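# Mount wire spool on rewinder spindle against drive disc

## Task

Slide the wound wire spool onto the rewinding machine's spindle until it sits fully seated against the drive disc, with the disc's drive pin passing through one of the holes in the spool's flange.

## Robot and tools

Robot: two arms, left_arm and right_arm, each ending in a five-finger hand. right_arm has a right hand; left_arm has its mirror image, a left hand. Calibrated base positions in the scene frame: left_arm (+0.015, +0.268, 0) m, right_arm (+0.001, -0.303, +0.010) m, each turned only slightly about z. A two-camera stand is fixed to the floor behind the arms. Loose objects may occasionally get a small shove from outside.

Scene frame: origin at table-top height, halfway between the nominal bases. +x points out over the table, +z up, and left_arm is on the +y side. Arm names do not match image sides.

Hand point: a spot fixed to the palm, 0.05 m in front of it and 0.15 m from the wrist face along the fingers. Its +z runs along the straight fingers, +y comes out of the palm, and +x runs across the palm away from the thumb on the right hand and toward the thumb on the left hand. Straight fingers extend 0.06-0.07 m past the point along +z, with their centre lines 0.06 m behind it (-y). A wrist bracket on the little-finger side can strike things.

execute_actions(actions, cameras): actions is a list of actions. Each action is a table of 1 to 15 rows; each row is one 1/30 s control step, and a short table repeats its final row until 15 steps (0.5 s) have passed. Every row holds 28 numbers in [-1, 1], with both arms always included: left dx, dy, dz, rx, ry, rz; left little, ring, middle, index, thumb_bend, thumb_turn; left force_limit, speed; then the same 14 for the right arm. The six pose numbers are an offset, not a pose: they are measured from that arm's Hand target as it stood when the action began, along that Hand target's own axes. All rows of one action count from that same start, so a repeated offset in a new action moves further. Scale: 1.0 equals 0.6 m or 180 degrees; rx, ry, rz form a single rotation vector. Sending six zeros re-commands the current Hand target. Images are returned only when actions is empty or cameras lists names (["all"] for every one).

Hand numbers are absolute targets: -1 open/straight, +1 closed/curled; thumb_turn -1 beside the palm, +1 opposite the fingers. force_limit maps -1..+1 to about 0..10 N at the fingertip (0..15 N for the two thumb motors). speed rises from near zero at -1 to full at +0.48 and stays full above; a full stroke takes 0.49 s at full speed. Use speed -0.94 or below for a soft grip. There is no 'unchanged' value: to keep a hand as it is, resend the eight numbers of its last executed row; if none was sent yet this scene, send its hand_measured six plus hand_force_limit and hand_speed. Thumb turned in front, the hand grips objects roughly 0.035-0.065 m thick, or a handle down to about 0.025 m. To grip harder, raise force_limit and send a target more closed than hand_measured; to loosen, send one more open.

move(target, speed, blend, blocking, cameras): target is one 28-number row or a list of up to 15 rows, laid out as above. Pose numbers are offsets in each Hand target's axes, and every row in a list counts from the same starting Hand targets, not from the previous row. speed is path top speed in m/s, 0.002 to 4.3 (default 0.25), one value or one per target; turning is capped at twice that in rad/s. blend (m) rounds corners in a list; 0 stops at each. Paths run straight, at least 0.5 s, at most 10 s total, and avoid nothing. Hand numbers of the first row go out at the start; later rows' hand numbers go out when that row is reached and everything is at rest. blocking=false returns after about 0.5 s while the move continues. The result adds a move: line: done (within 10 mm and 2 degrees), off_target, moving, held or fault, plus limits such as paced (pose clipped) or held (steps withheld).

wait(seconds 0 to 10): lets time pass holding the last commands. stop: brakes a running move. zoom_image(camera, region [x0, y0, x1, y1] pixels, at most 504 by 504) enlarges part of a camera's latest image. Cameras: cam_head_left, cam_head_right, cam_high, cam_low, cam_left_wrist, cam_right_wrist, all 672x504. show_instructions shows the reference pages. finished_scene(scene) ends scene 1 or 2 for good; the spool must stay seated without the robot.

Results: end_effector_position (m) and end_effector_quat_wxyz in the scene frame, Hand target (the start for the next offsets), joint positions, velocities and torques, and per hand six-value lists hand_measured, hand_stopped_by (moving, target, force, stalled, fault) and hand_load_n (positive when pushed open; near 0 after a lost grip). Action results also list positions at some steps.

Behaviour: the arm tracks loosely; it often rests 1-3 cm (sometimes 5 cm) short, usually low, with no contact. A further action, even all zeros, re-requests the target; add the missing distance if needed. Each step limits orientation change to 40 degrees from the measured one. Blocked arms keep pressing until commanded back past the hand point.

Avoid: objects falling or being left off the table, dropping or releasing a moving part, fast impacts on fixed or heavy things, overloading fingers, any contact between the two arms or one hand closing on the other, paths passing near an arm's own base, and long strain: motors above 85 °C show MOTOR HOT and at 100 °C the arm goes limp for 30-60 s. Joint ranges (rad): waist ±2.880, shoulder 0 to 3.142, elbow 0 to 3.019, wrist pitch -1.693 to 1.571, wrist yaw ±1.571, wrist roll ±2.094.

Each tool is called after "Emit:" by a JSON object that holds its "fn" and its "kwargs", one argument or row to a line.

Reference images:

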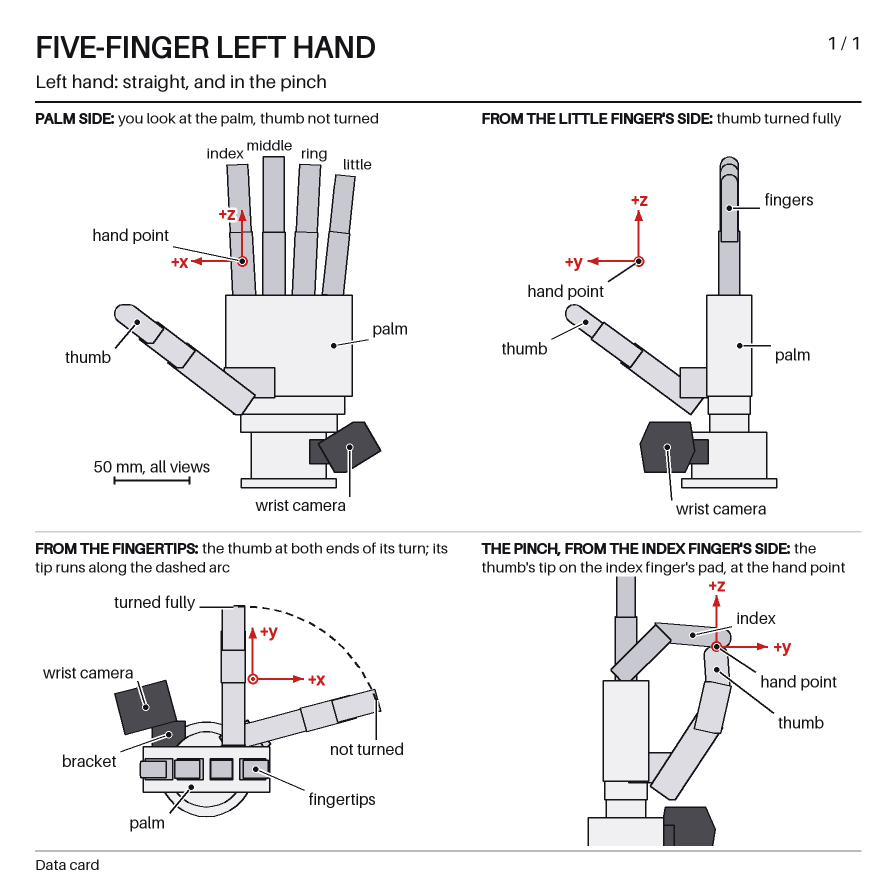

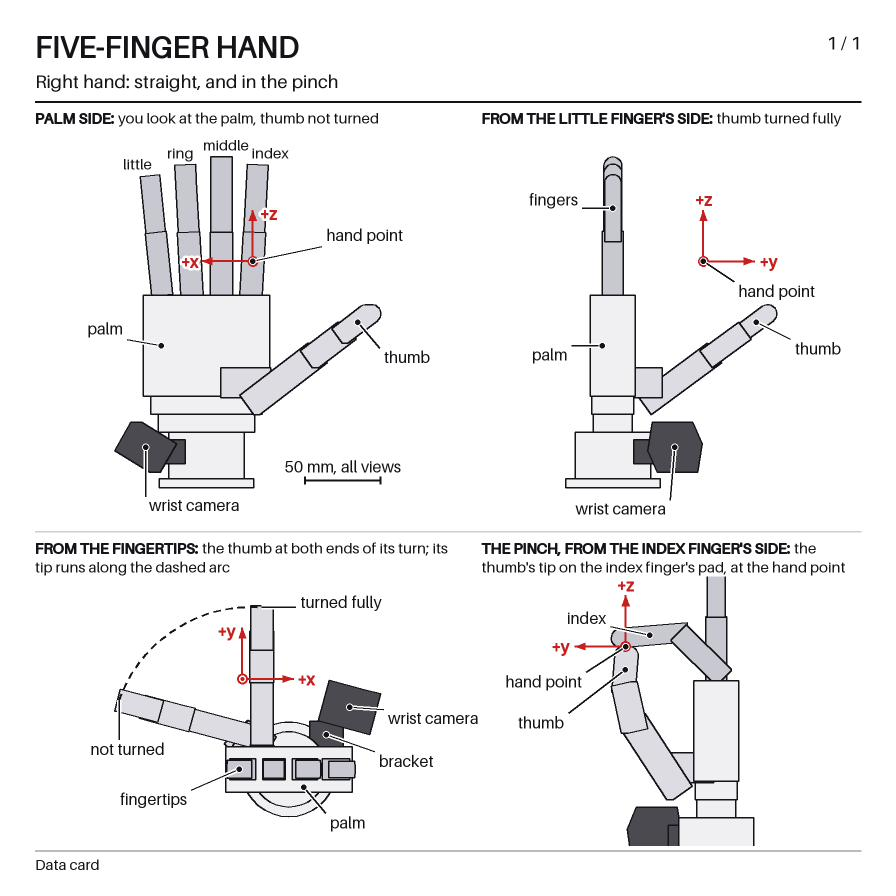

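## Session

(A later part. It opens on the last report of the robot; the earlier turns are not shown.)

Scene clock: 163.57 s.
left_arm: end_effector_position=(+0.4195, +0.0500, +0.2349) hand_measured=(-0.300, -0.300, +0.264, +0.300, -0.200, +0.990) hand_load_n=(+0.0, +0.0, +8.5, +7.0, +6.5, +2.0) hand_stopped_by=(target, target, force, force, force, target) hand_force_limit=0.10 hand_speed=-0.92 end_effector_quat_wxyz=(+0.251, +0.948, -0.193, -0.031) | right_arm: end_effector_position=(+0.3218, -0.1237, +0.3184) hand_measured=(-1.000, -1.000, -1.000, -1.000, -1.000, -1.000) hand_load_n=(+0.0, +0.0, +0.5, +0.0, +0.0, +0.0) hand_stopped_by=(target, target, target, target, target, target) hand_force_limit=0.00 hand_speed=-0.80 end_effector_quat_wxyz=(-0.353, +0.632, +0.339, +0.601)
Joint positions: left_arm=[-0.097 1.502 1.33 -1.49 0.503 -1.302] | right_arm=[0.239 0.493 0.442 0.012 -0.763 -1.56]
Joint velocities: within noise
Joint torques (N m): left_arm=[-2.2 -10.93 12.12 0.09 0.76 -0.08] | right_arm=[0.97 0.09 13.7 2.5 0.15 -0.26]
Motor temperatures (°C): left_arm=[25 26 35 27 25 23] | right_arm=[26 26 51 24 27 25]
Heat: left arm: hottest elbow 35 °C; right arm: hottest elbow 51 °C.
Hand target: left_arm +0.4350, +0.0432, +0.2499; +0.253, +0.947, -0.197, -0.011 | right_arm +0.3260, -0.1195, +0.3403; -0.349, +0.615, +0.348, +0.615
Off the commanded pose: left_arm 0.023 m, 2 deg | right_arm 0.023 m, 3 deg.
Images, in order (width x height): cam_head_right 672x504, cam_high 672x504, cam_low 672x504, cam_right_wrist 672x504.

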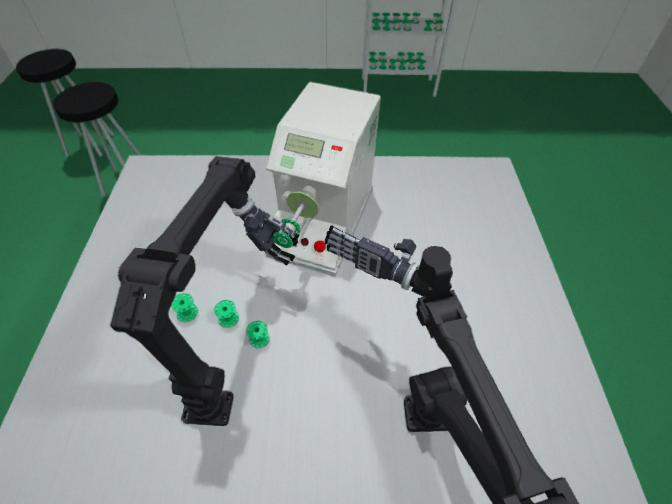

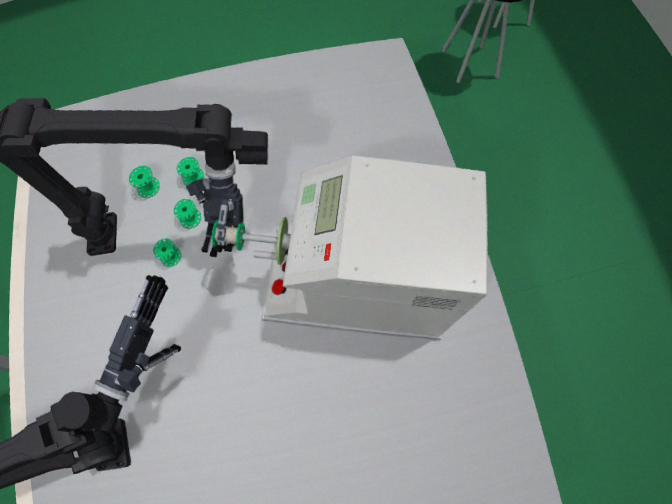

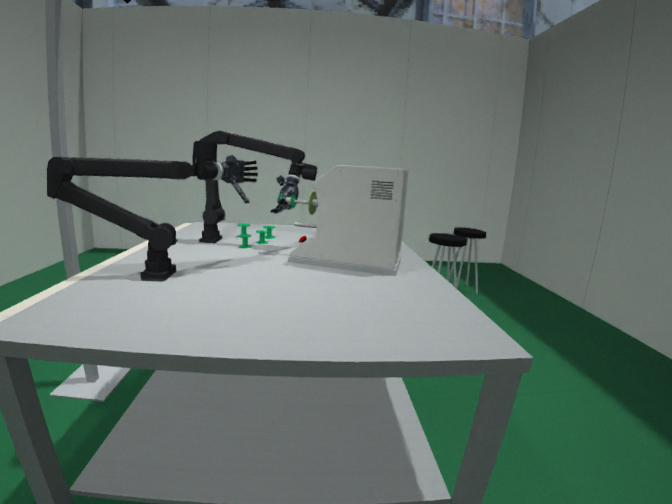

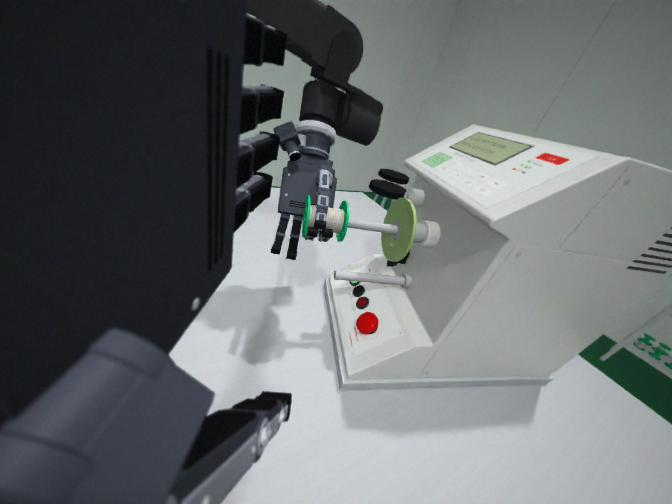

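Emit:
{"fn": "move", "kwargs": {
  "target": [0.0162,-0.0044,0.0018,0,0,0,-0.3,-0.3,0.5,0.52,-0.16,0.99,0.1,-0.92,0,0,0,0,0,0,-1,-1,-1,-1,-1,-1,0,-0.8],
  "speed": 0.03,
  "cameras": ["cam_head_right","cam_high","cam_low","cam_right_wrist"]
}}

Emit:
{"fn": "zoom_image", "kwargs": {
  "camera": "cam_right_wrist",
  "region": [300, 190, 400, 265]
}}

Emit:
{"fn": "zoom_image", "kwargs": {
  "camera": "cam_high",
  "region": [205, 215, 265, 260]
}}

Emit:
{"fn": "zoom_image", "kwargs": {
  "camera": "cam_head_right",
  "region": [260, 190, 320, 250]
}}

Scene clock: 166.10 s.
left_arm: end_effector_position=(+0.4249, +0.0480, +0.2330) hand_measured=(-0.300, -0.300, +0.264, +0.300, -0.200, +0.990) hand_load_n=(+0.0, +0.0, +8.5, +6.5, +6.5, +1.5) hand_stopped_by=(target, target, force, force, force, target) hand_force_limit=0.10 hand_speed=-0.92 end_effector_quat_wxyz=(+0.252, +0.948, -0.193, -0.033) | right_arm: end_effector_position=(+0.3218, -0.1237, +0.3184) hand_measured=(-1.000, -1.000, -1.000, -1.000, -1.000, -1.000) hand_load_n=(+0.0, +0.5, +0.0, +0.0, +0.0, +0.0) hand_stopped_by=(target, target, target, target, target, target) hand_force_limit=0.00 hand_speed=-0.80 end_effector_quat_wxyz=(-0.353, +0.632, +0.339, +0.601)
Joint positions: left_arm=[-0.099 1.52 1.344 -1.49 0.505 -1.303] | right_arm=[0.239 0.493 0.442 0.012 -0.763 -1.56]
Joint torques (N m): left_arm=[-2.2 -10.58 12.9 0.14 0.69 -0.09] | right_arm=[0.97 0.15 13.68 2.5 0.15 -0.27]
Heat: left arm: hottest elbow 36 °C; right arm: hottest elbow 51 °C.
Hand target: left_arm +0.4448, +0.0410, +0.2485; +0.253, +0.947, -0.197, -0.011 | right_arm +0.3260, -0.1195, +0.3403; -0.349, +0.615, +0.348, +0.615
Off the commanded pose: left_arm 0.026 m, 3 deg | right_arm 0.023 m, 3 deg.
move: off_target (left_arm, right_arm)
Images, in order (width x height): cam_head_right 672x504, cam_high 672x504, cam_low 672x504, cam_right_wrist 672x504.

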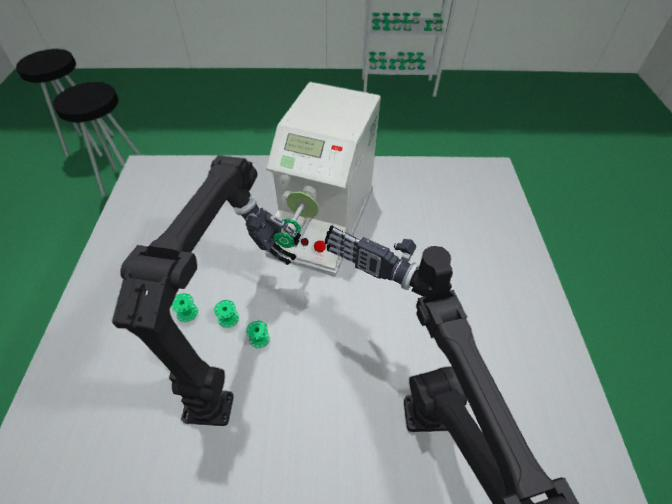

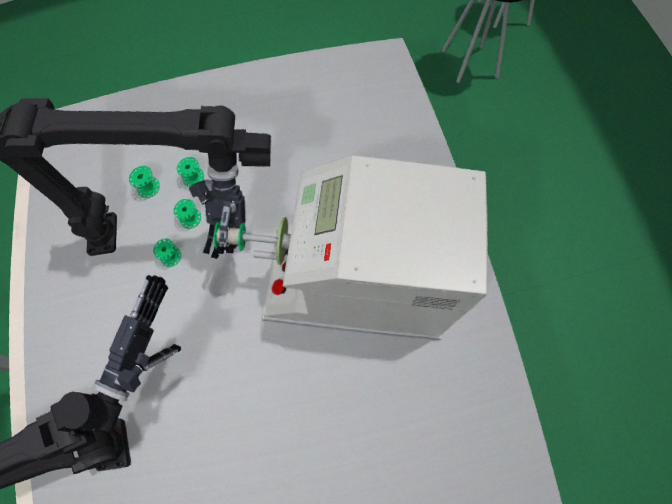

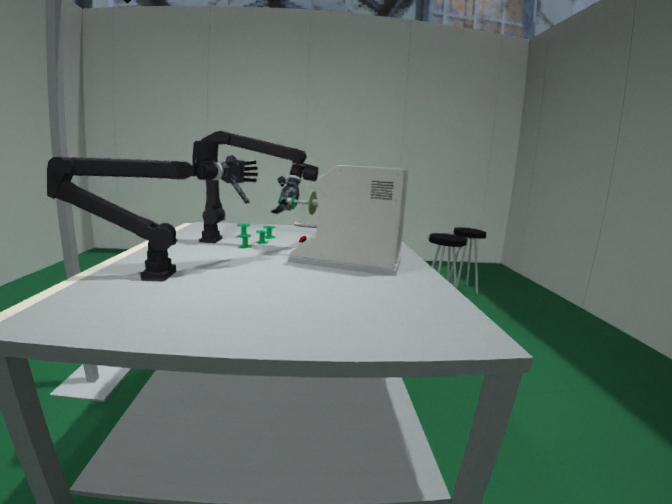

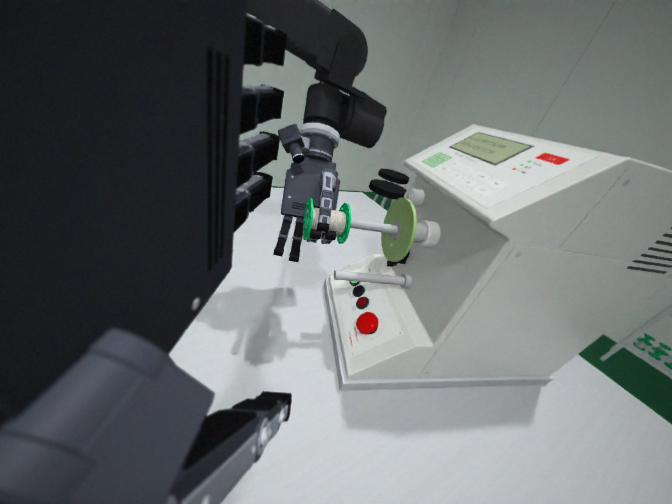

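Scaled by 5.040 from the camera's 672x504 image, which has a finer 960x720 frame.

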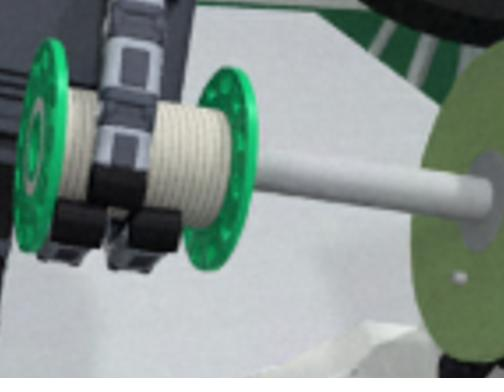

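Scaled by 8.400 from the camera's 672x504 image, which has a finer 960x720 frame.

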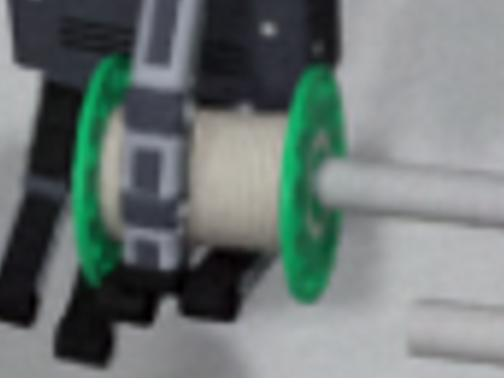

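Scaled by 8.400 from the camera's 672x504 image, which has a finer 960x720 frame.

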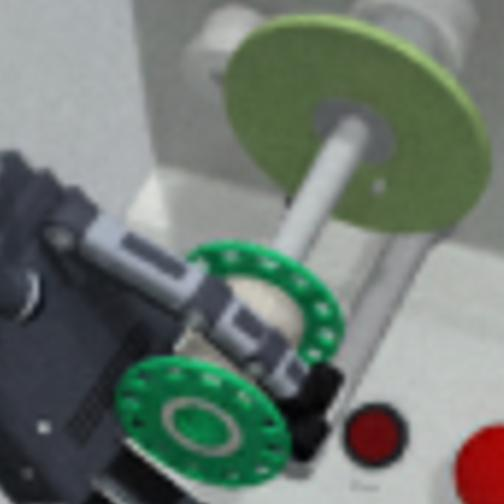

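Emit:
{"fn": "move", "kwargs": {
  "target": [-0.0205,-0.0025,0.0043,0,0,0,-0.3,-0.3,0.5,0.52,-0.16,0.99,0.1,-0.92,0,0,0,0,0,0,-1,-1,-1,-1,-1,-1,0,-0.8],
  "speed": 0.04,
  "cameras": ["cam_left_wrist","cam_high","cam_low","cam_right_wrist"]
}}

Emit:
{"fn": "zoom_image", "kwargs": {
  "camera": "cam_right_wrist",
  "region": [300, 190, 400, 265]
}}

Emit:
{"fn": "zoom_image", "kwargs": {
  "camera": "cam_high",
  "region": [205, 215, 265, 260]
}}

Emit:
{"fn": "zoom_image", "kwargs": {
  "camera": "cam_left_wrist",
  "region": [270, 150, 490, 370]
}}

Scene clock: 167.83 s.
left_arm: end_effector_position=(+0.4259, +0.0478, +0.2330) hand_measured=(-0.300, -0.300, +0.264, +0.300, -0.200, +0.990) hand_load_n=(+0.0, +0.0, +9.0, +6.5, +6.5, +1.5) hand_stopped_by=(target, target, force, force, force, target) hand_force_limit=0.10 hand_speed=-0.92 end_effector_quat_wxyz=(+0.251, +0.948, -0.194, -0.030) | right_arm: end_effector_position=(+0.3218, -0.1237, +0.3184) hand_measured=(-1.000, -1.000, -1.000, -1.000, -1.000, -1.000) hand_load_n=(-0.5, +0.0, +0.0, +0.0, +0.0, +0.5) hand_stopped_by=(target, target, target, target, target, target) hand_force_limit=0.00 hand_speed=-0.80 end_effector_quat_wxyz=(-0.353, +0.632, +0.339, +0.601)
Joint positions: left_arm=[-0.099 1.52 1.344 -1.485 0.505 -1.303] | right_arm=[0.239 0.493 0.442 0.012 -0.763 -1.56]
Joint torques (N m): left_arm=[-1.61 -12.51 9.81 0.36 0.67 -0.02] | right_arm=[0.97 0.15 13.7 2.5 0.15 -0.27]
Heat: left arm: hottest elbow 36 °C; right arm: hottest elbow 51 °C.
Hand target: left_arm +0.4337, +0.0456, +0.2446; +0.253, +0.947, -0.197, -0.011 | right_arm +0.3260, -0.1195, +0.3403; -0.349, +0.615, +0.348, +0.615
Off the commanded pose: left_arm 0.014 m, 2 deg | right_arm 0.023 m, 3 deg.
move: off_target (left_arm, right_arm)
Images, in order (width x height): cam_high 672x504, cam_low 672x504, cam_left_wrist 672x504, cam_right_wrist 672x504.

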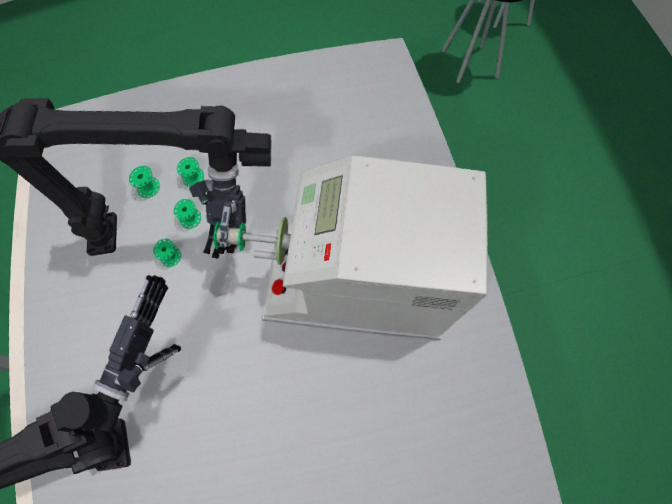

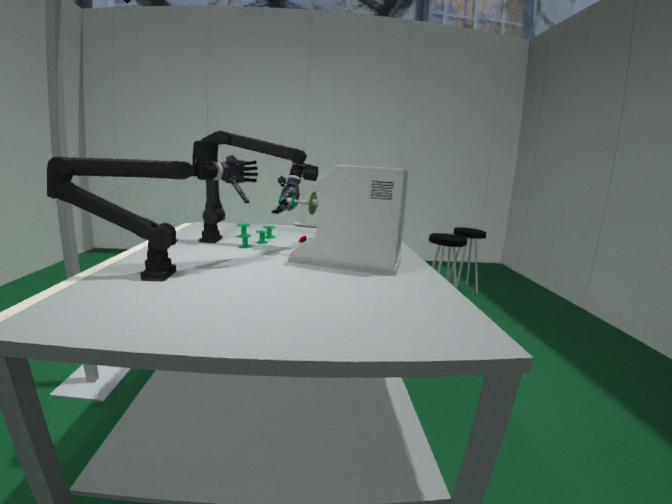

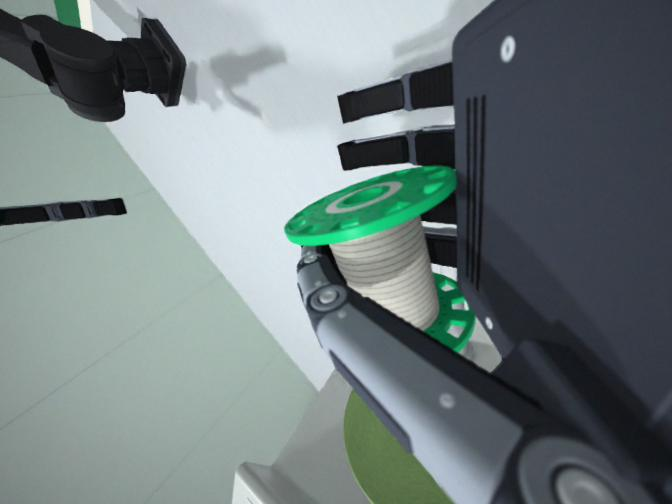

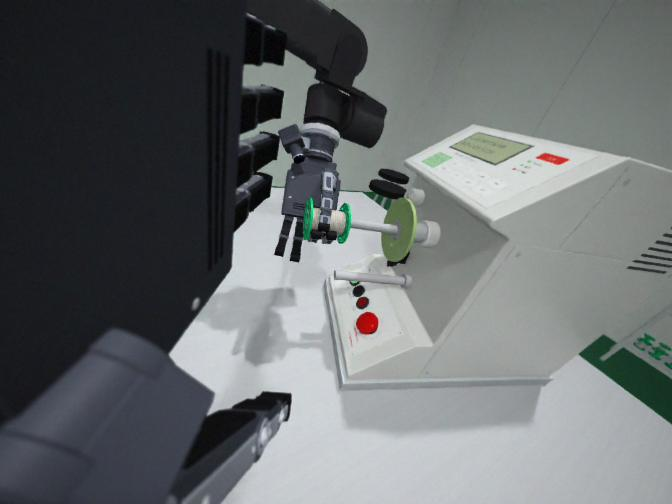

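Scaled by 5.040 from the camera's 672x504 image, which has a finer 960x720 frame.

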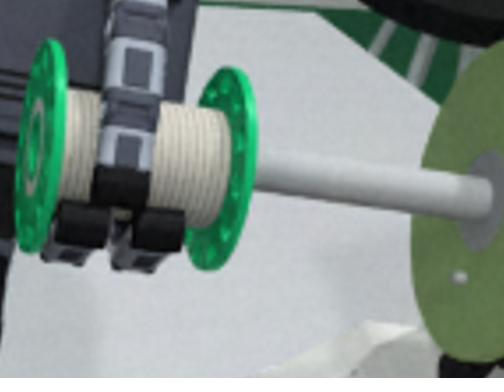

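Scaled by 8.400 from the camera's 672x504 image, which has a finer 960x720 frame.

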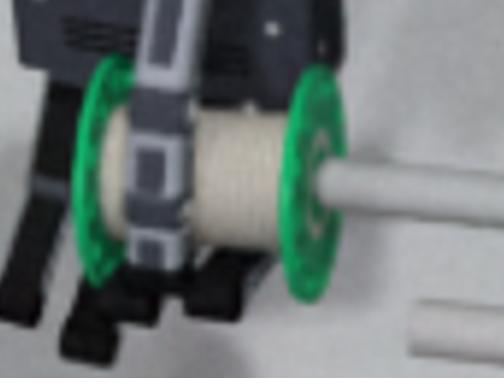

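Scaled by 2.291 from the camera's 672x504 image, which has a finer 960x720 frame.

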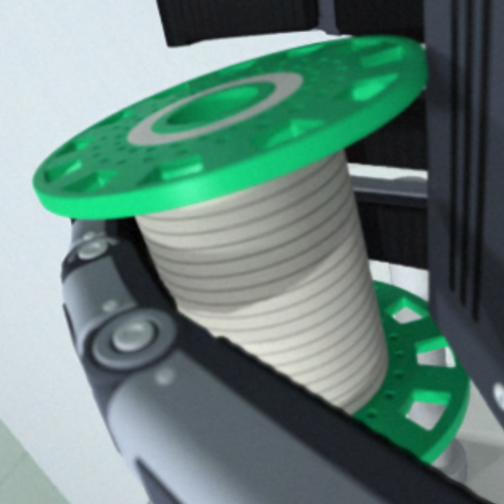

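Emit:
{"fn": "move", "kwargs": {
  "target": [-0.0205,-0.001,0.004,0,0,0,-0.3,-0.3,0.5,0.52,-0.16,0.99,0.1,-0.92,0,0,0,0,0,0,-1,-1,-1,-1,-1,-1,0,-0.8],
  "speed": 0.04,
  "cameras": ["cam_left_wrist","cam_high","cam_head_right","cam_right_wrist"]
}}

Emit:
{"fn": "zoom_image", "kwargs": {
  "camera": "cam_right_wrist",
  "region": [290, 180, 400, 265]
}}

Emit:
{"fn": "zoom_image", "kwargs": {
  "camera": "cam_high",
  "region": [205, 215, 265, 260]
}}

Emit:
{"fn": "zoom_image", "kwargs": {
  "camera": "cam_head_right",
  "region": [250, 190, 320, 260]
}}

Emit:
{"fn": "zoom_image", "kwargs": {
  "camera": "cam_left_wrist",
  "region": [270, 150, 490, 370]
}}

Scene clock: 169.07 s.
left_arm: end_effector_position=(+0.4222, +0.0485, +0.2307) hand_measured=(-0.300, -0.300, +0.264, +0.300, -0.200, +0.990) hand_load_n=(+0.0, +0.0, +9.0, +7.0, +6.5, +2.0) hand_stopped_by=(target, target, force, force, force, target) hand_force_limit=0.10 hand_speed=-0.92 end_effector_quat_wxyz=(+0.251, +0.948, -0.195, -0.027) | right_arm: end_effector_position=(+0.3218, -0.1237, +0.3184) hand_measured=(-1.000, -1.000, -1.000, -1.000, -1.000, -1.000) hand_load_n=(+0.0, +0.0, +0.0, +0.0, +0.0, +0.0) hand_stopped_by=(target, target, target, target, target, target) hand_force_limit=0.00 hand_speed=-0.80 end_effector_quat_wxyz=(-0.353, +0.632, +0.339, +0.601)
Joint positions: left_arm=[-0.099 1.508 1.325 -1.472 0.504 -1.303] | right_arm=[0.239 0.493 0.442 0.012 -0.763 -1.56]
Joint torques (N m): left_arm=[-1.2 -13.51 8.18 0.21 0.67 0.03] | right_arm=[0.97 0.21 13.7 2.5 0.15 -0.27]
Heat: left arm: hottest elbow 36 °C; right arm: hottest elbow 50 °C.
Hand target: left_arm +0.4223, +0.0496, +0.2412; +0.253, +0.947, -0.197, -0.011 | right_arm +0.3260, -0.1195, +0.3403; -0.349, +0.615, +0.348, +0.615
Off the commanded pose: left_arm 0.011 m, 2 deg | right_arm 0.023 m, 3 deg.
move: off_target (left_arm, right_arm)
Images, in order (width x height): cam_head_right 672x504, cam_high 672x504, cam_left_wrist 672x504, cam_right_wrist 672x504.

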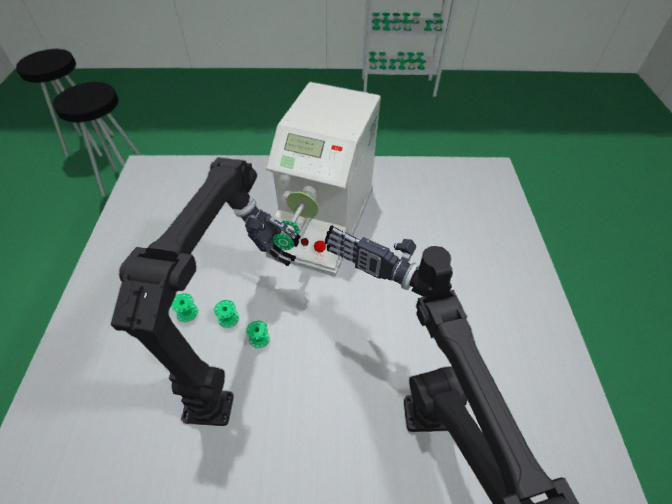

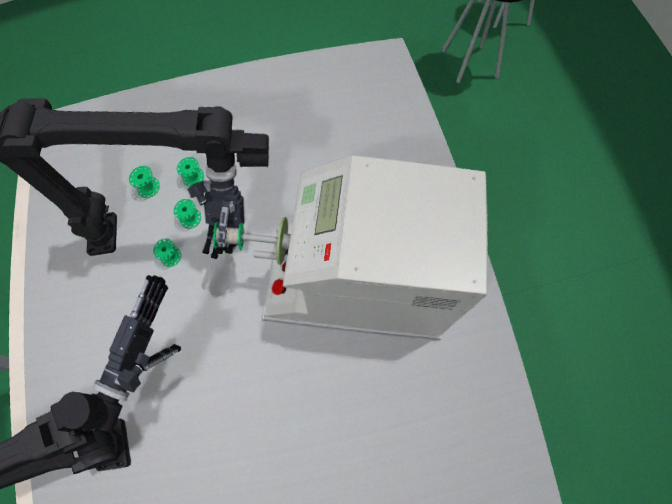

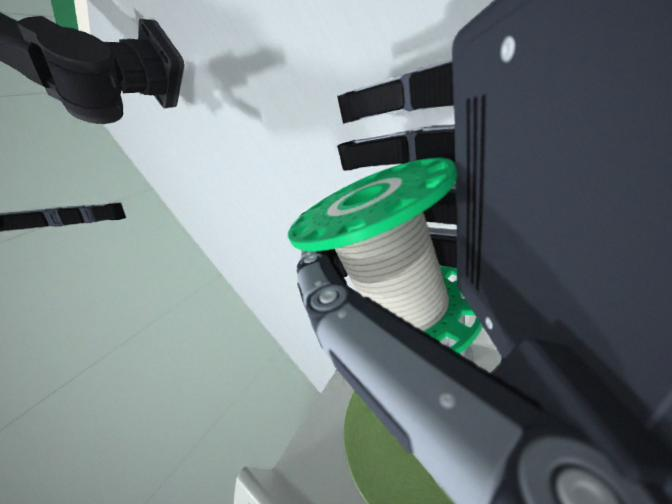

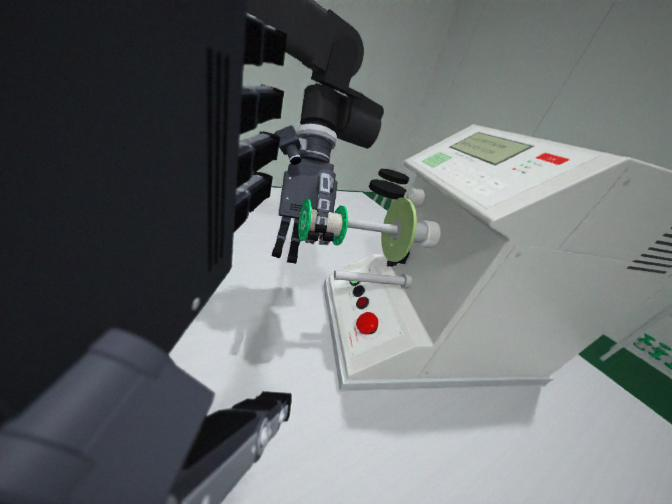

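Scaled by 4.582 from the camera's 672x504 image, which has a finer 960x720 frame.

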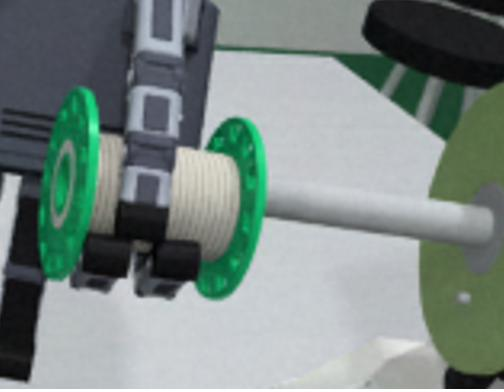

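Scaled by 8.400 from the camera's 672x504 image, which has a finer 960x720 frame.

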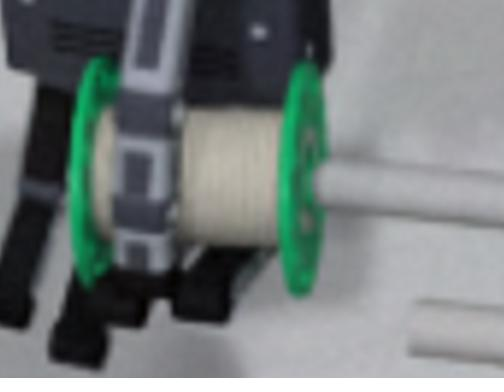

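Scaled by 7.200 from the camera's 672x504 image, which has a finer 960x720 frame.

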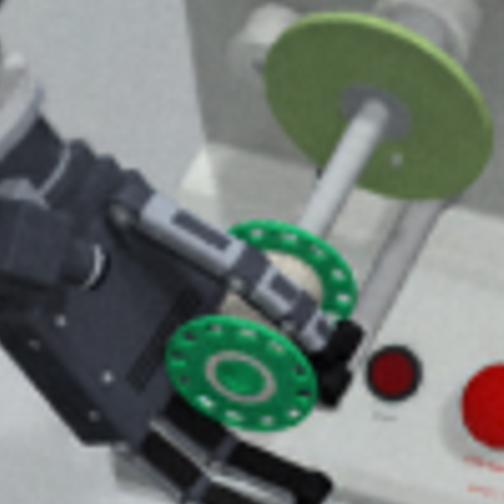

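Scaled by 2.291 from the camera's 672x504 image, which has a finer 960x720 frame.

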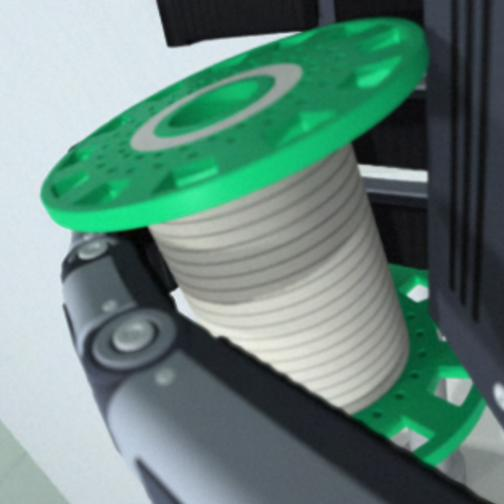

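Emit:
{"fn": "move", "kwargs": {
  "target": [-0.03,0.0,-0.005,0,0,0,-0.3,-0.3,0.5,0.52,-0.16,0.99,0.1,-0.92,0,0,0,0,0,0,-1,-1,-1,-1,-1,-1,0,-0.8],
  "speed": 0.05,
  "cameras": ["cam_left_wrist","cam_high","cam_head_right","cam_right_wrist"]
}}

Emit:
{"fn": "zoom_image", "kwargs": {
  "camera": "cam_right_wrist",
  "region": [290, 180, 400, 265]
}}

Emit:
{"fn": "zoom_image", "kwargs": {
  "camera": "cam_high",
  "region": [205, 215, 265, 260]
}}

Emit:
{"fn": "zoom_image", "kwargs": {
  "camera": "cam_left_wrist",
  "region": [270, 150, 490, 370]
}}

Scene clock: 170.67 s.
left_arm: end_effector_position=(+0.4081, +0.0555, +0.2333) hand_measured=(-0.300, -0.300, +0.264, +0.300, -0.200, +0.990) hand_load_n=(+0.0, +0.0, +8.5, +7.0, +6.5, +1.5) hand_stopped_by=(target, target, force, force, force, target) hand_force_limit=0.10 hand_speed=-0.92 end_effector_quat_wxyz=(+0.251, +0.949, -0.190, -0.024) | right_arm: end_effector_position=(+0.3218, -0.1237, +0.3184) hand_measured=(-1.000, -1.000, -1.000, -1.000, -1.000, -1.000) hand_load_n=(+0.0, +0.5, +0.0, +0.0, +0.0, +0.0) hand_stopped_by=(target, target, target, target, target, target) hand_force_limit=0.00 hand_speed=-0.80 end_effector_quat_wxyz=(-0.353, +0.632, +0.339, +0.601)
Joint positions: left_arm=[-0.088 1.462 1.282 -1.471 0.504 -1.303] | right_arm=[0.239 0.493 0.442 0.012 -0.763 -1.56]
Joint torques (N m): left_arm=[-1.14 -12.75 8.21 -0.16 0.63 0.18] | right_arm=[0.97 0.15 13.7 2.5 0.15 -0.27]
Heat: left arm: hottest elbow 35 °C; right arm: hottest elbow 50 °C.
Hand target: left_arm +0.4061, +0.0580, +0.2424; +0.253, +0.947, -0.197, -0.011 | right_arm +0.3260, -0.1195, +0.3403; -0.349, +0.615, +0.348, +0.615
Off the commanded pose: left_arm 0.010 m, 2 deg | right_arm 0.023 m, 3 deg.
move: off_target (right_arm)
Images, in order (width x height): cam_head_right 672x504, cam_high 672x504, cam_left_wrist 672x504, cam_right_wrist 672x504.

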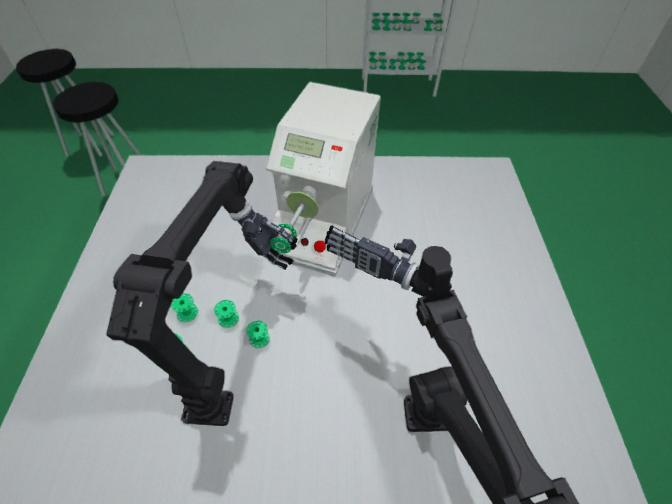

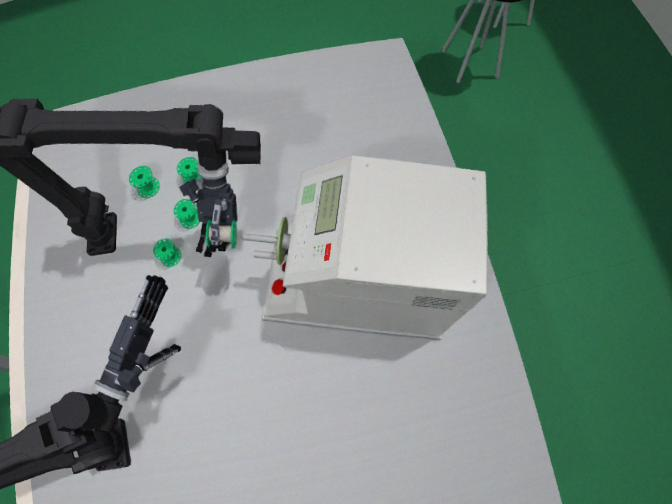

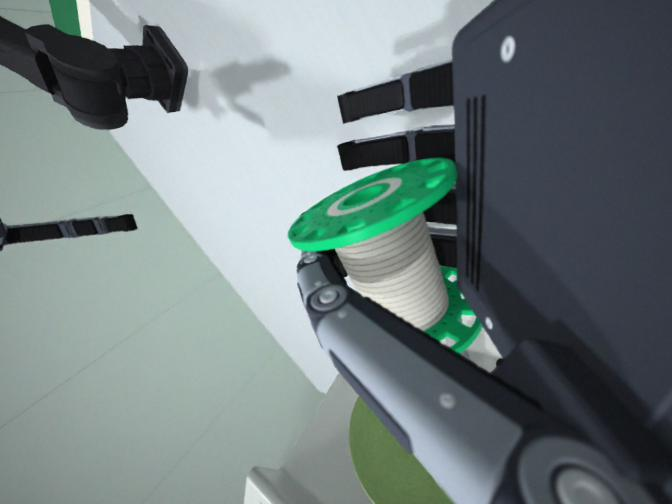

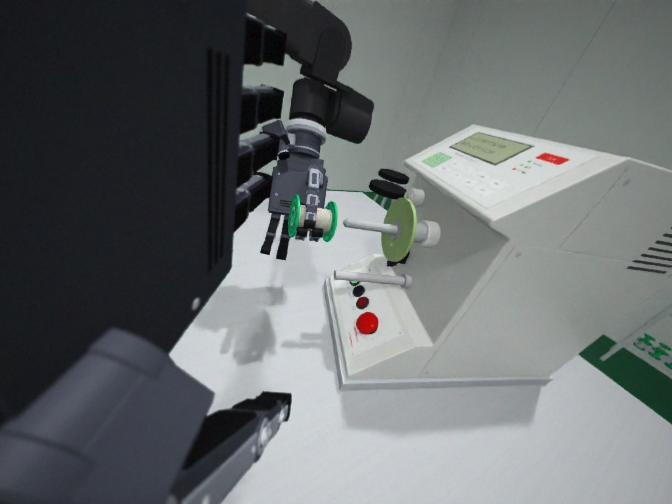

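Scaled by 4.582 from the camera's 672x504 image, which has a finer 960x720 frame.

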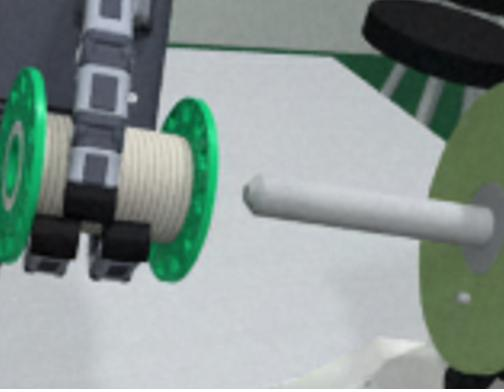

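Scaled by 8.400 from the camera's 672x504 image, which has a finer 960x720 frame.

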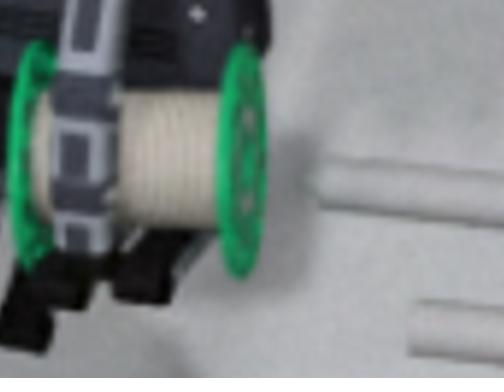

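Scaled by 2.291 from the camera's 672x504 image, which has a finer 960x720 frame.

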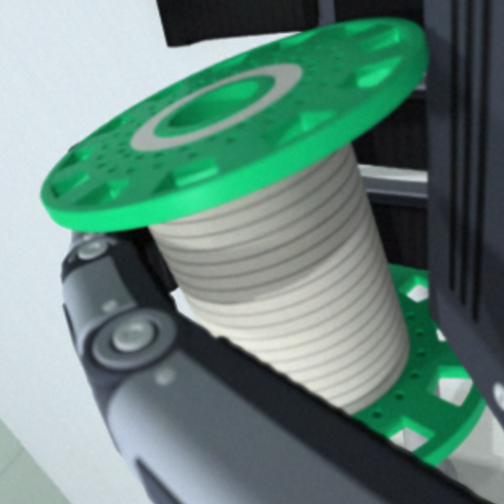

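Emit:
{"fn": "move", "kwargs": {
  "target": [0,0,0,0.0025,0.018,0.0358,-0.3,-0.3,0.5,0.52,-0.16,0.99,0.1,-0.92,0,0,0,0,0,0,-1,-1,-1,-1,-1,-1,0,-0.8],
  "speed": 0.05,
  "cameras": ["cam_low","cam_high","cam_head_right","cam_right_wrist"]
}}

Emit:
{"fn": "zoom_image", "kwargs": {
  "camera": "cam_right_wrist",
  "region": [280, 180, 400, 265]
}}

Emit:
{"fn": "zoom_image", "kwargs": {
  "camera": "cam_high",
  "region": [200, 212, 268, 263]
}}

Emit:
{"fn": "zoom_image", "kwargs": {
  "camera": "cam_low",
  "region": [265, 180, 325, 225]
}}

Emit:
{"fn": "zoom_image", "kwargs": {
  "camera": "cam_head_right",
  "region": [250, 190, 320, 260]
}}

Scene clock: 174.73 s.
left_arm: end_effector_position=(+0.4064, +0.0559, +0.2321) hand_measured=(-0.300, -0.300, +0.264, +0.300, -0.200, +0.990) hand_load_n=(+0.0, +0.0, +8.5, +7.0, +6.5, +1.5) hand_stopped_by=(target, target, force, force, force, target) hand_force_limit=0.10 hand_speed=-0.92 end_effector_quat_wxyz=(+0.253, +0.939, -0.235, +0.012) | right_arm: end_effector_position=(+0.3218, -0.1237, +0.3184) hand_measured=(-1.000, -1.000, -1.000, -1.000, -1.000, -1.000) hand_load_n=(+0.0, +0.0, +0.0, +0.0, +0.0, +0.0) hand_stopped_by=(target, target, target, target, target, target) hand_force_limit=0.00 hand_speed=-0.80 end_effector_quat_wxyz=(-0.353, +0.632, +0.339, +0.601)
Joint positions: left_arm=[-0.084 1.444 1.255 -1.411 0.511 -1.216] | right_arm=[0.239 0.493 0.442 0.012 -0.763 -1.56]
Joint torques (N m): left_arm=[-0.97 -12.75 8.24 0.29 0.76 0.2] | right_arm=[0.97 0.15 13.7 2.51 0.15 -0.26]
Heat: left arm: hottest elbow 35 °C; right arm: hottest elbow 50 °C.
Hand target: left_arm +0.4061, +0.0579, +0.2423; +0.255, +0.936, -0.242, +0.031 | right_arm +0.3260, -0.1195, +0.3403; -0.349, +0.615, +0.348, +0.615
Off the commanded pose: left_arm 0.011 m, 2 deg | right_arm 0.023 m, 3 deg.
move: off_target (left_arm, right_arm)
Images, in order (width x height): cam_head_right 672x504, cam_high 672x504, cam_low 672x504, cam_right_wrist 672x504.

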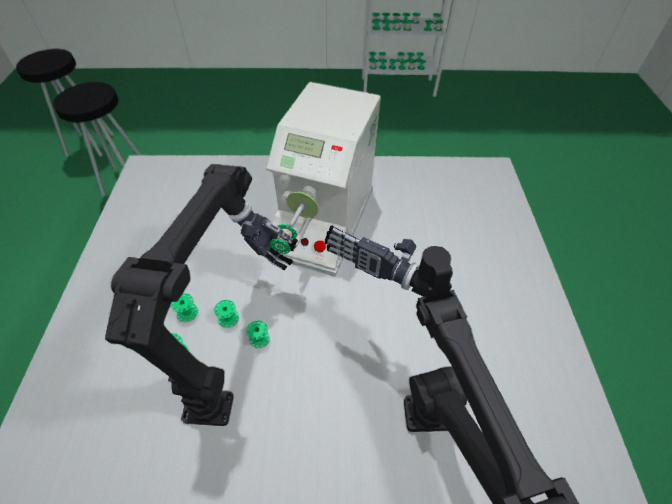

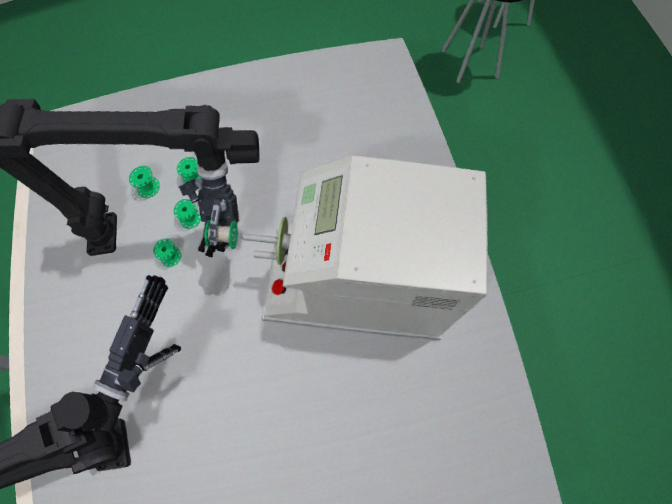

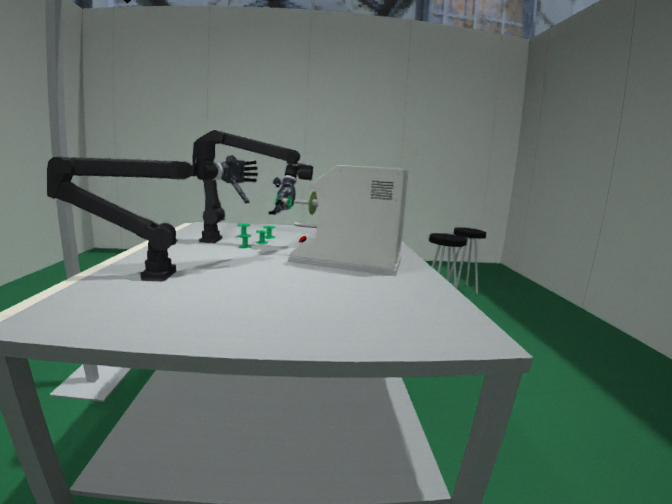

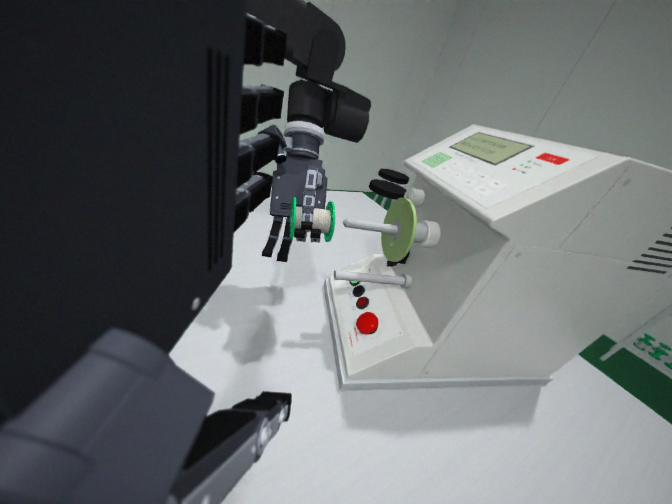

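Scaled by 4.200 from the camera's 672x504 image, which has a finer 960x720 frame.

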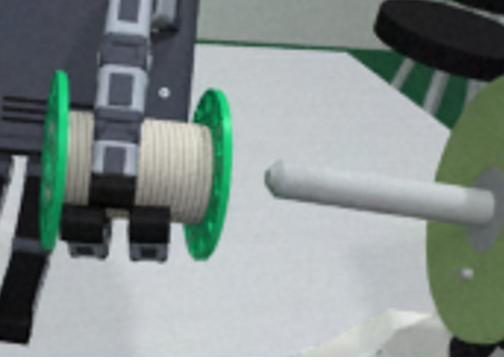

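Scaled by 7.412 from the camera's 672x504 image, which has a finer 960x720 frame.

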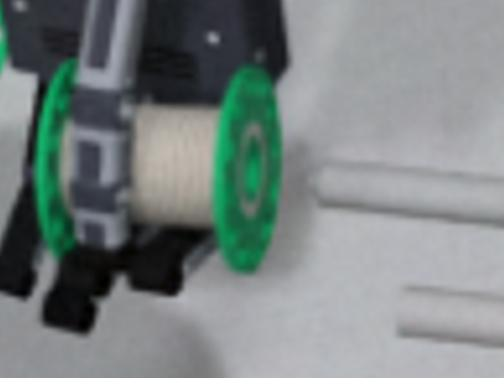

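Scaled by 8.400 from the camera's 672x504 image, which has a finer 960x720 frame.

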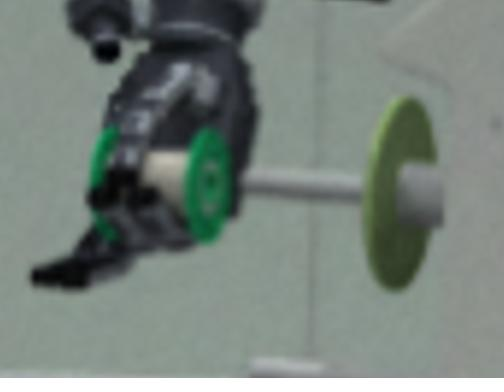

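Scaled by 7.200 from the camera's 672x504 image, which has a finer 960x720 frame.

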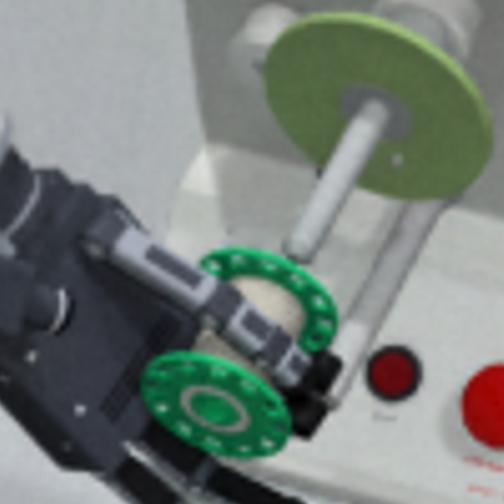

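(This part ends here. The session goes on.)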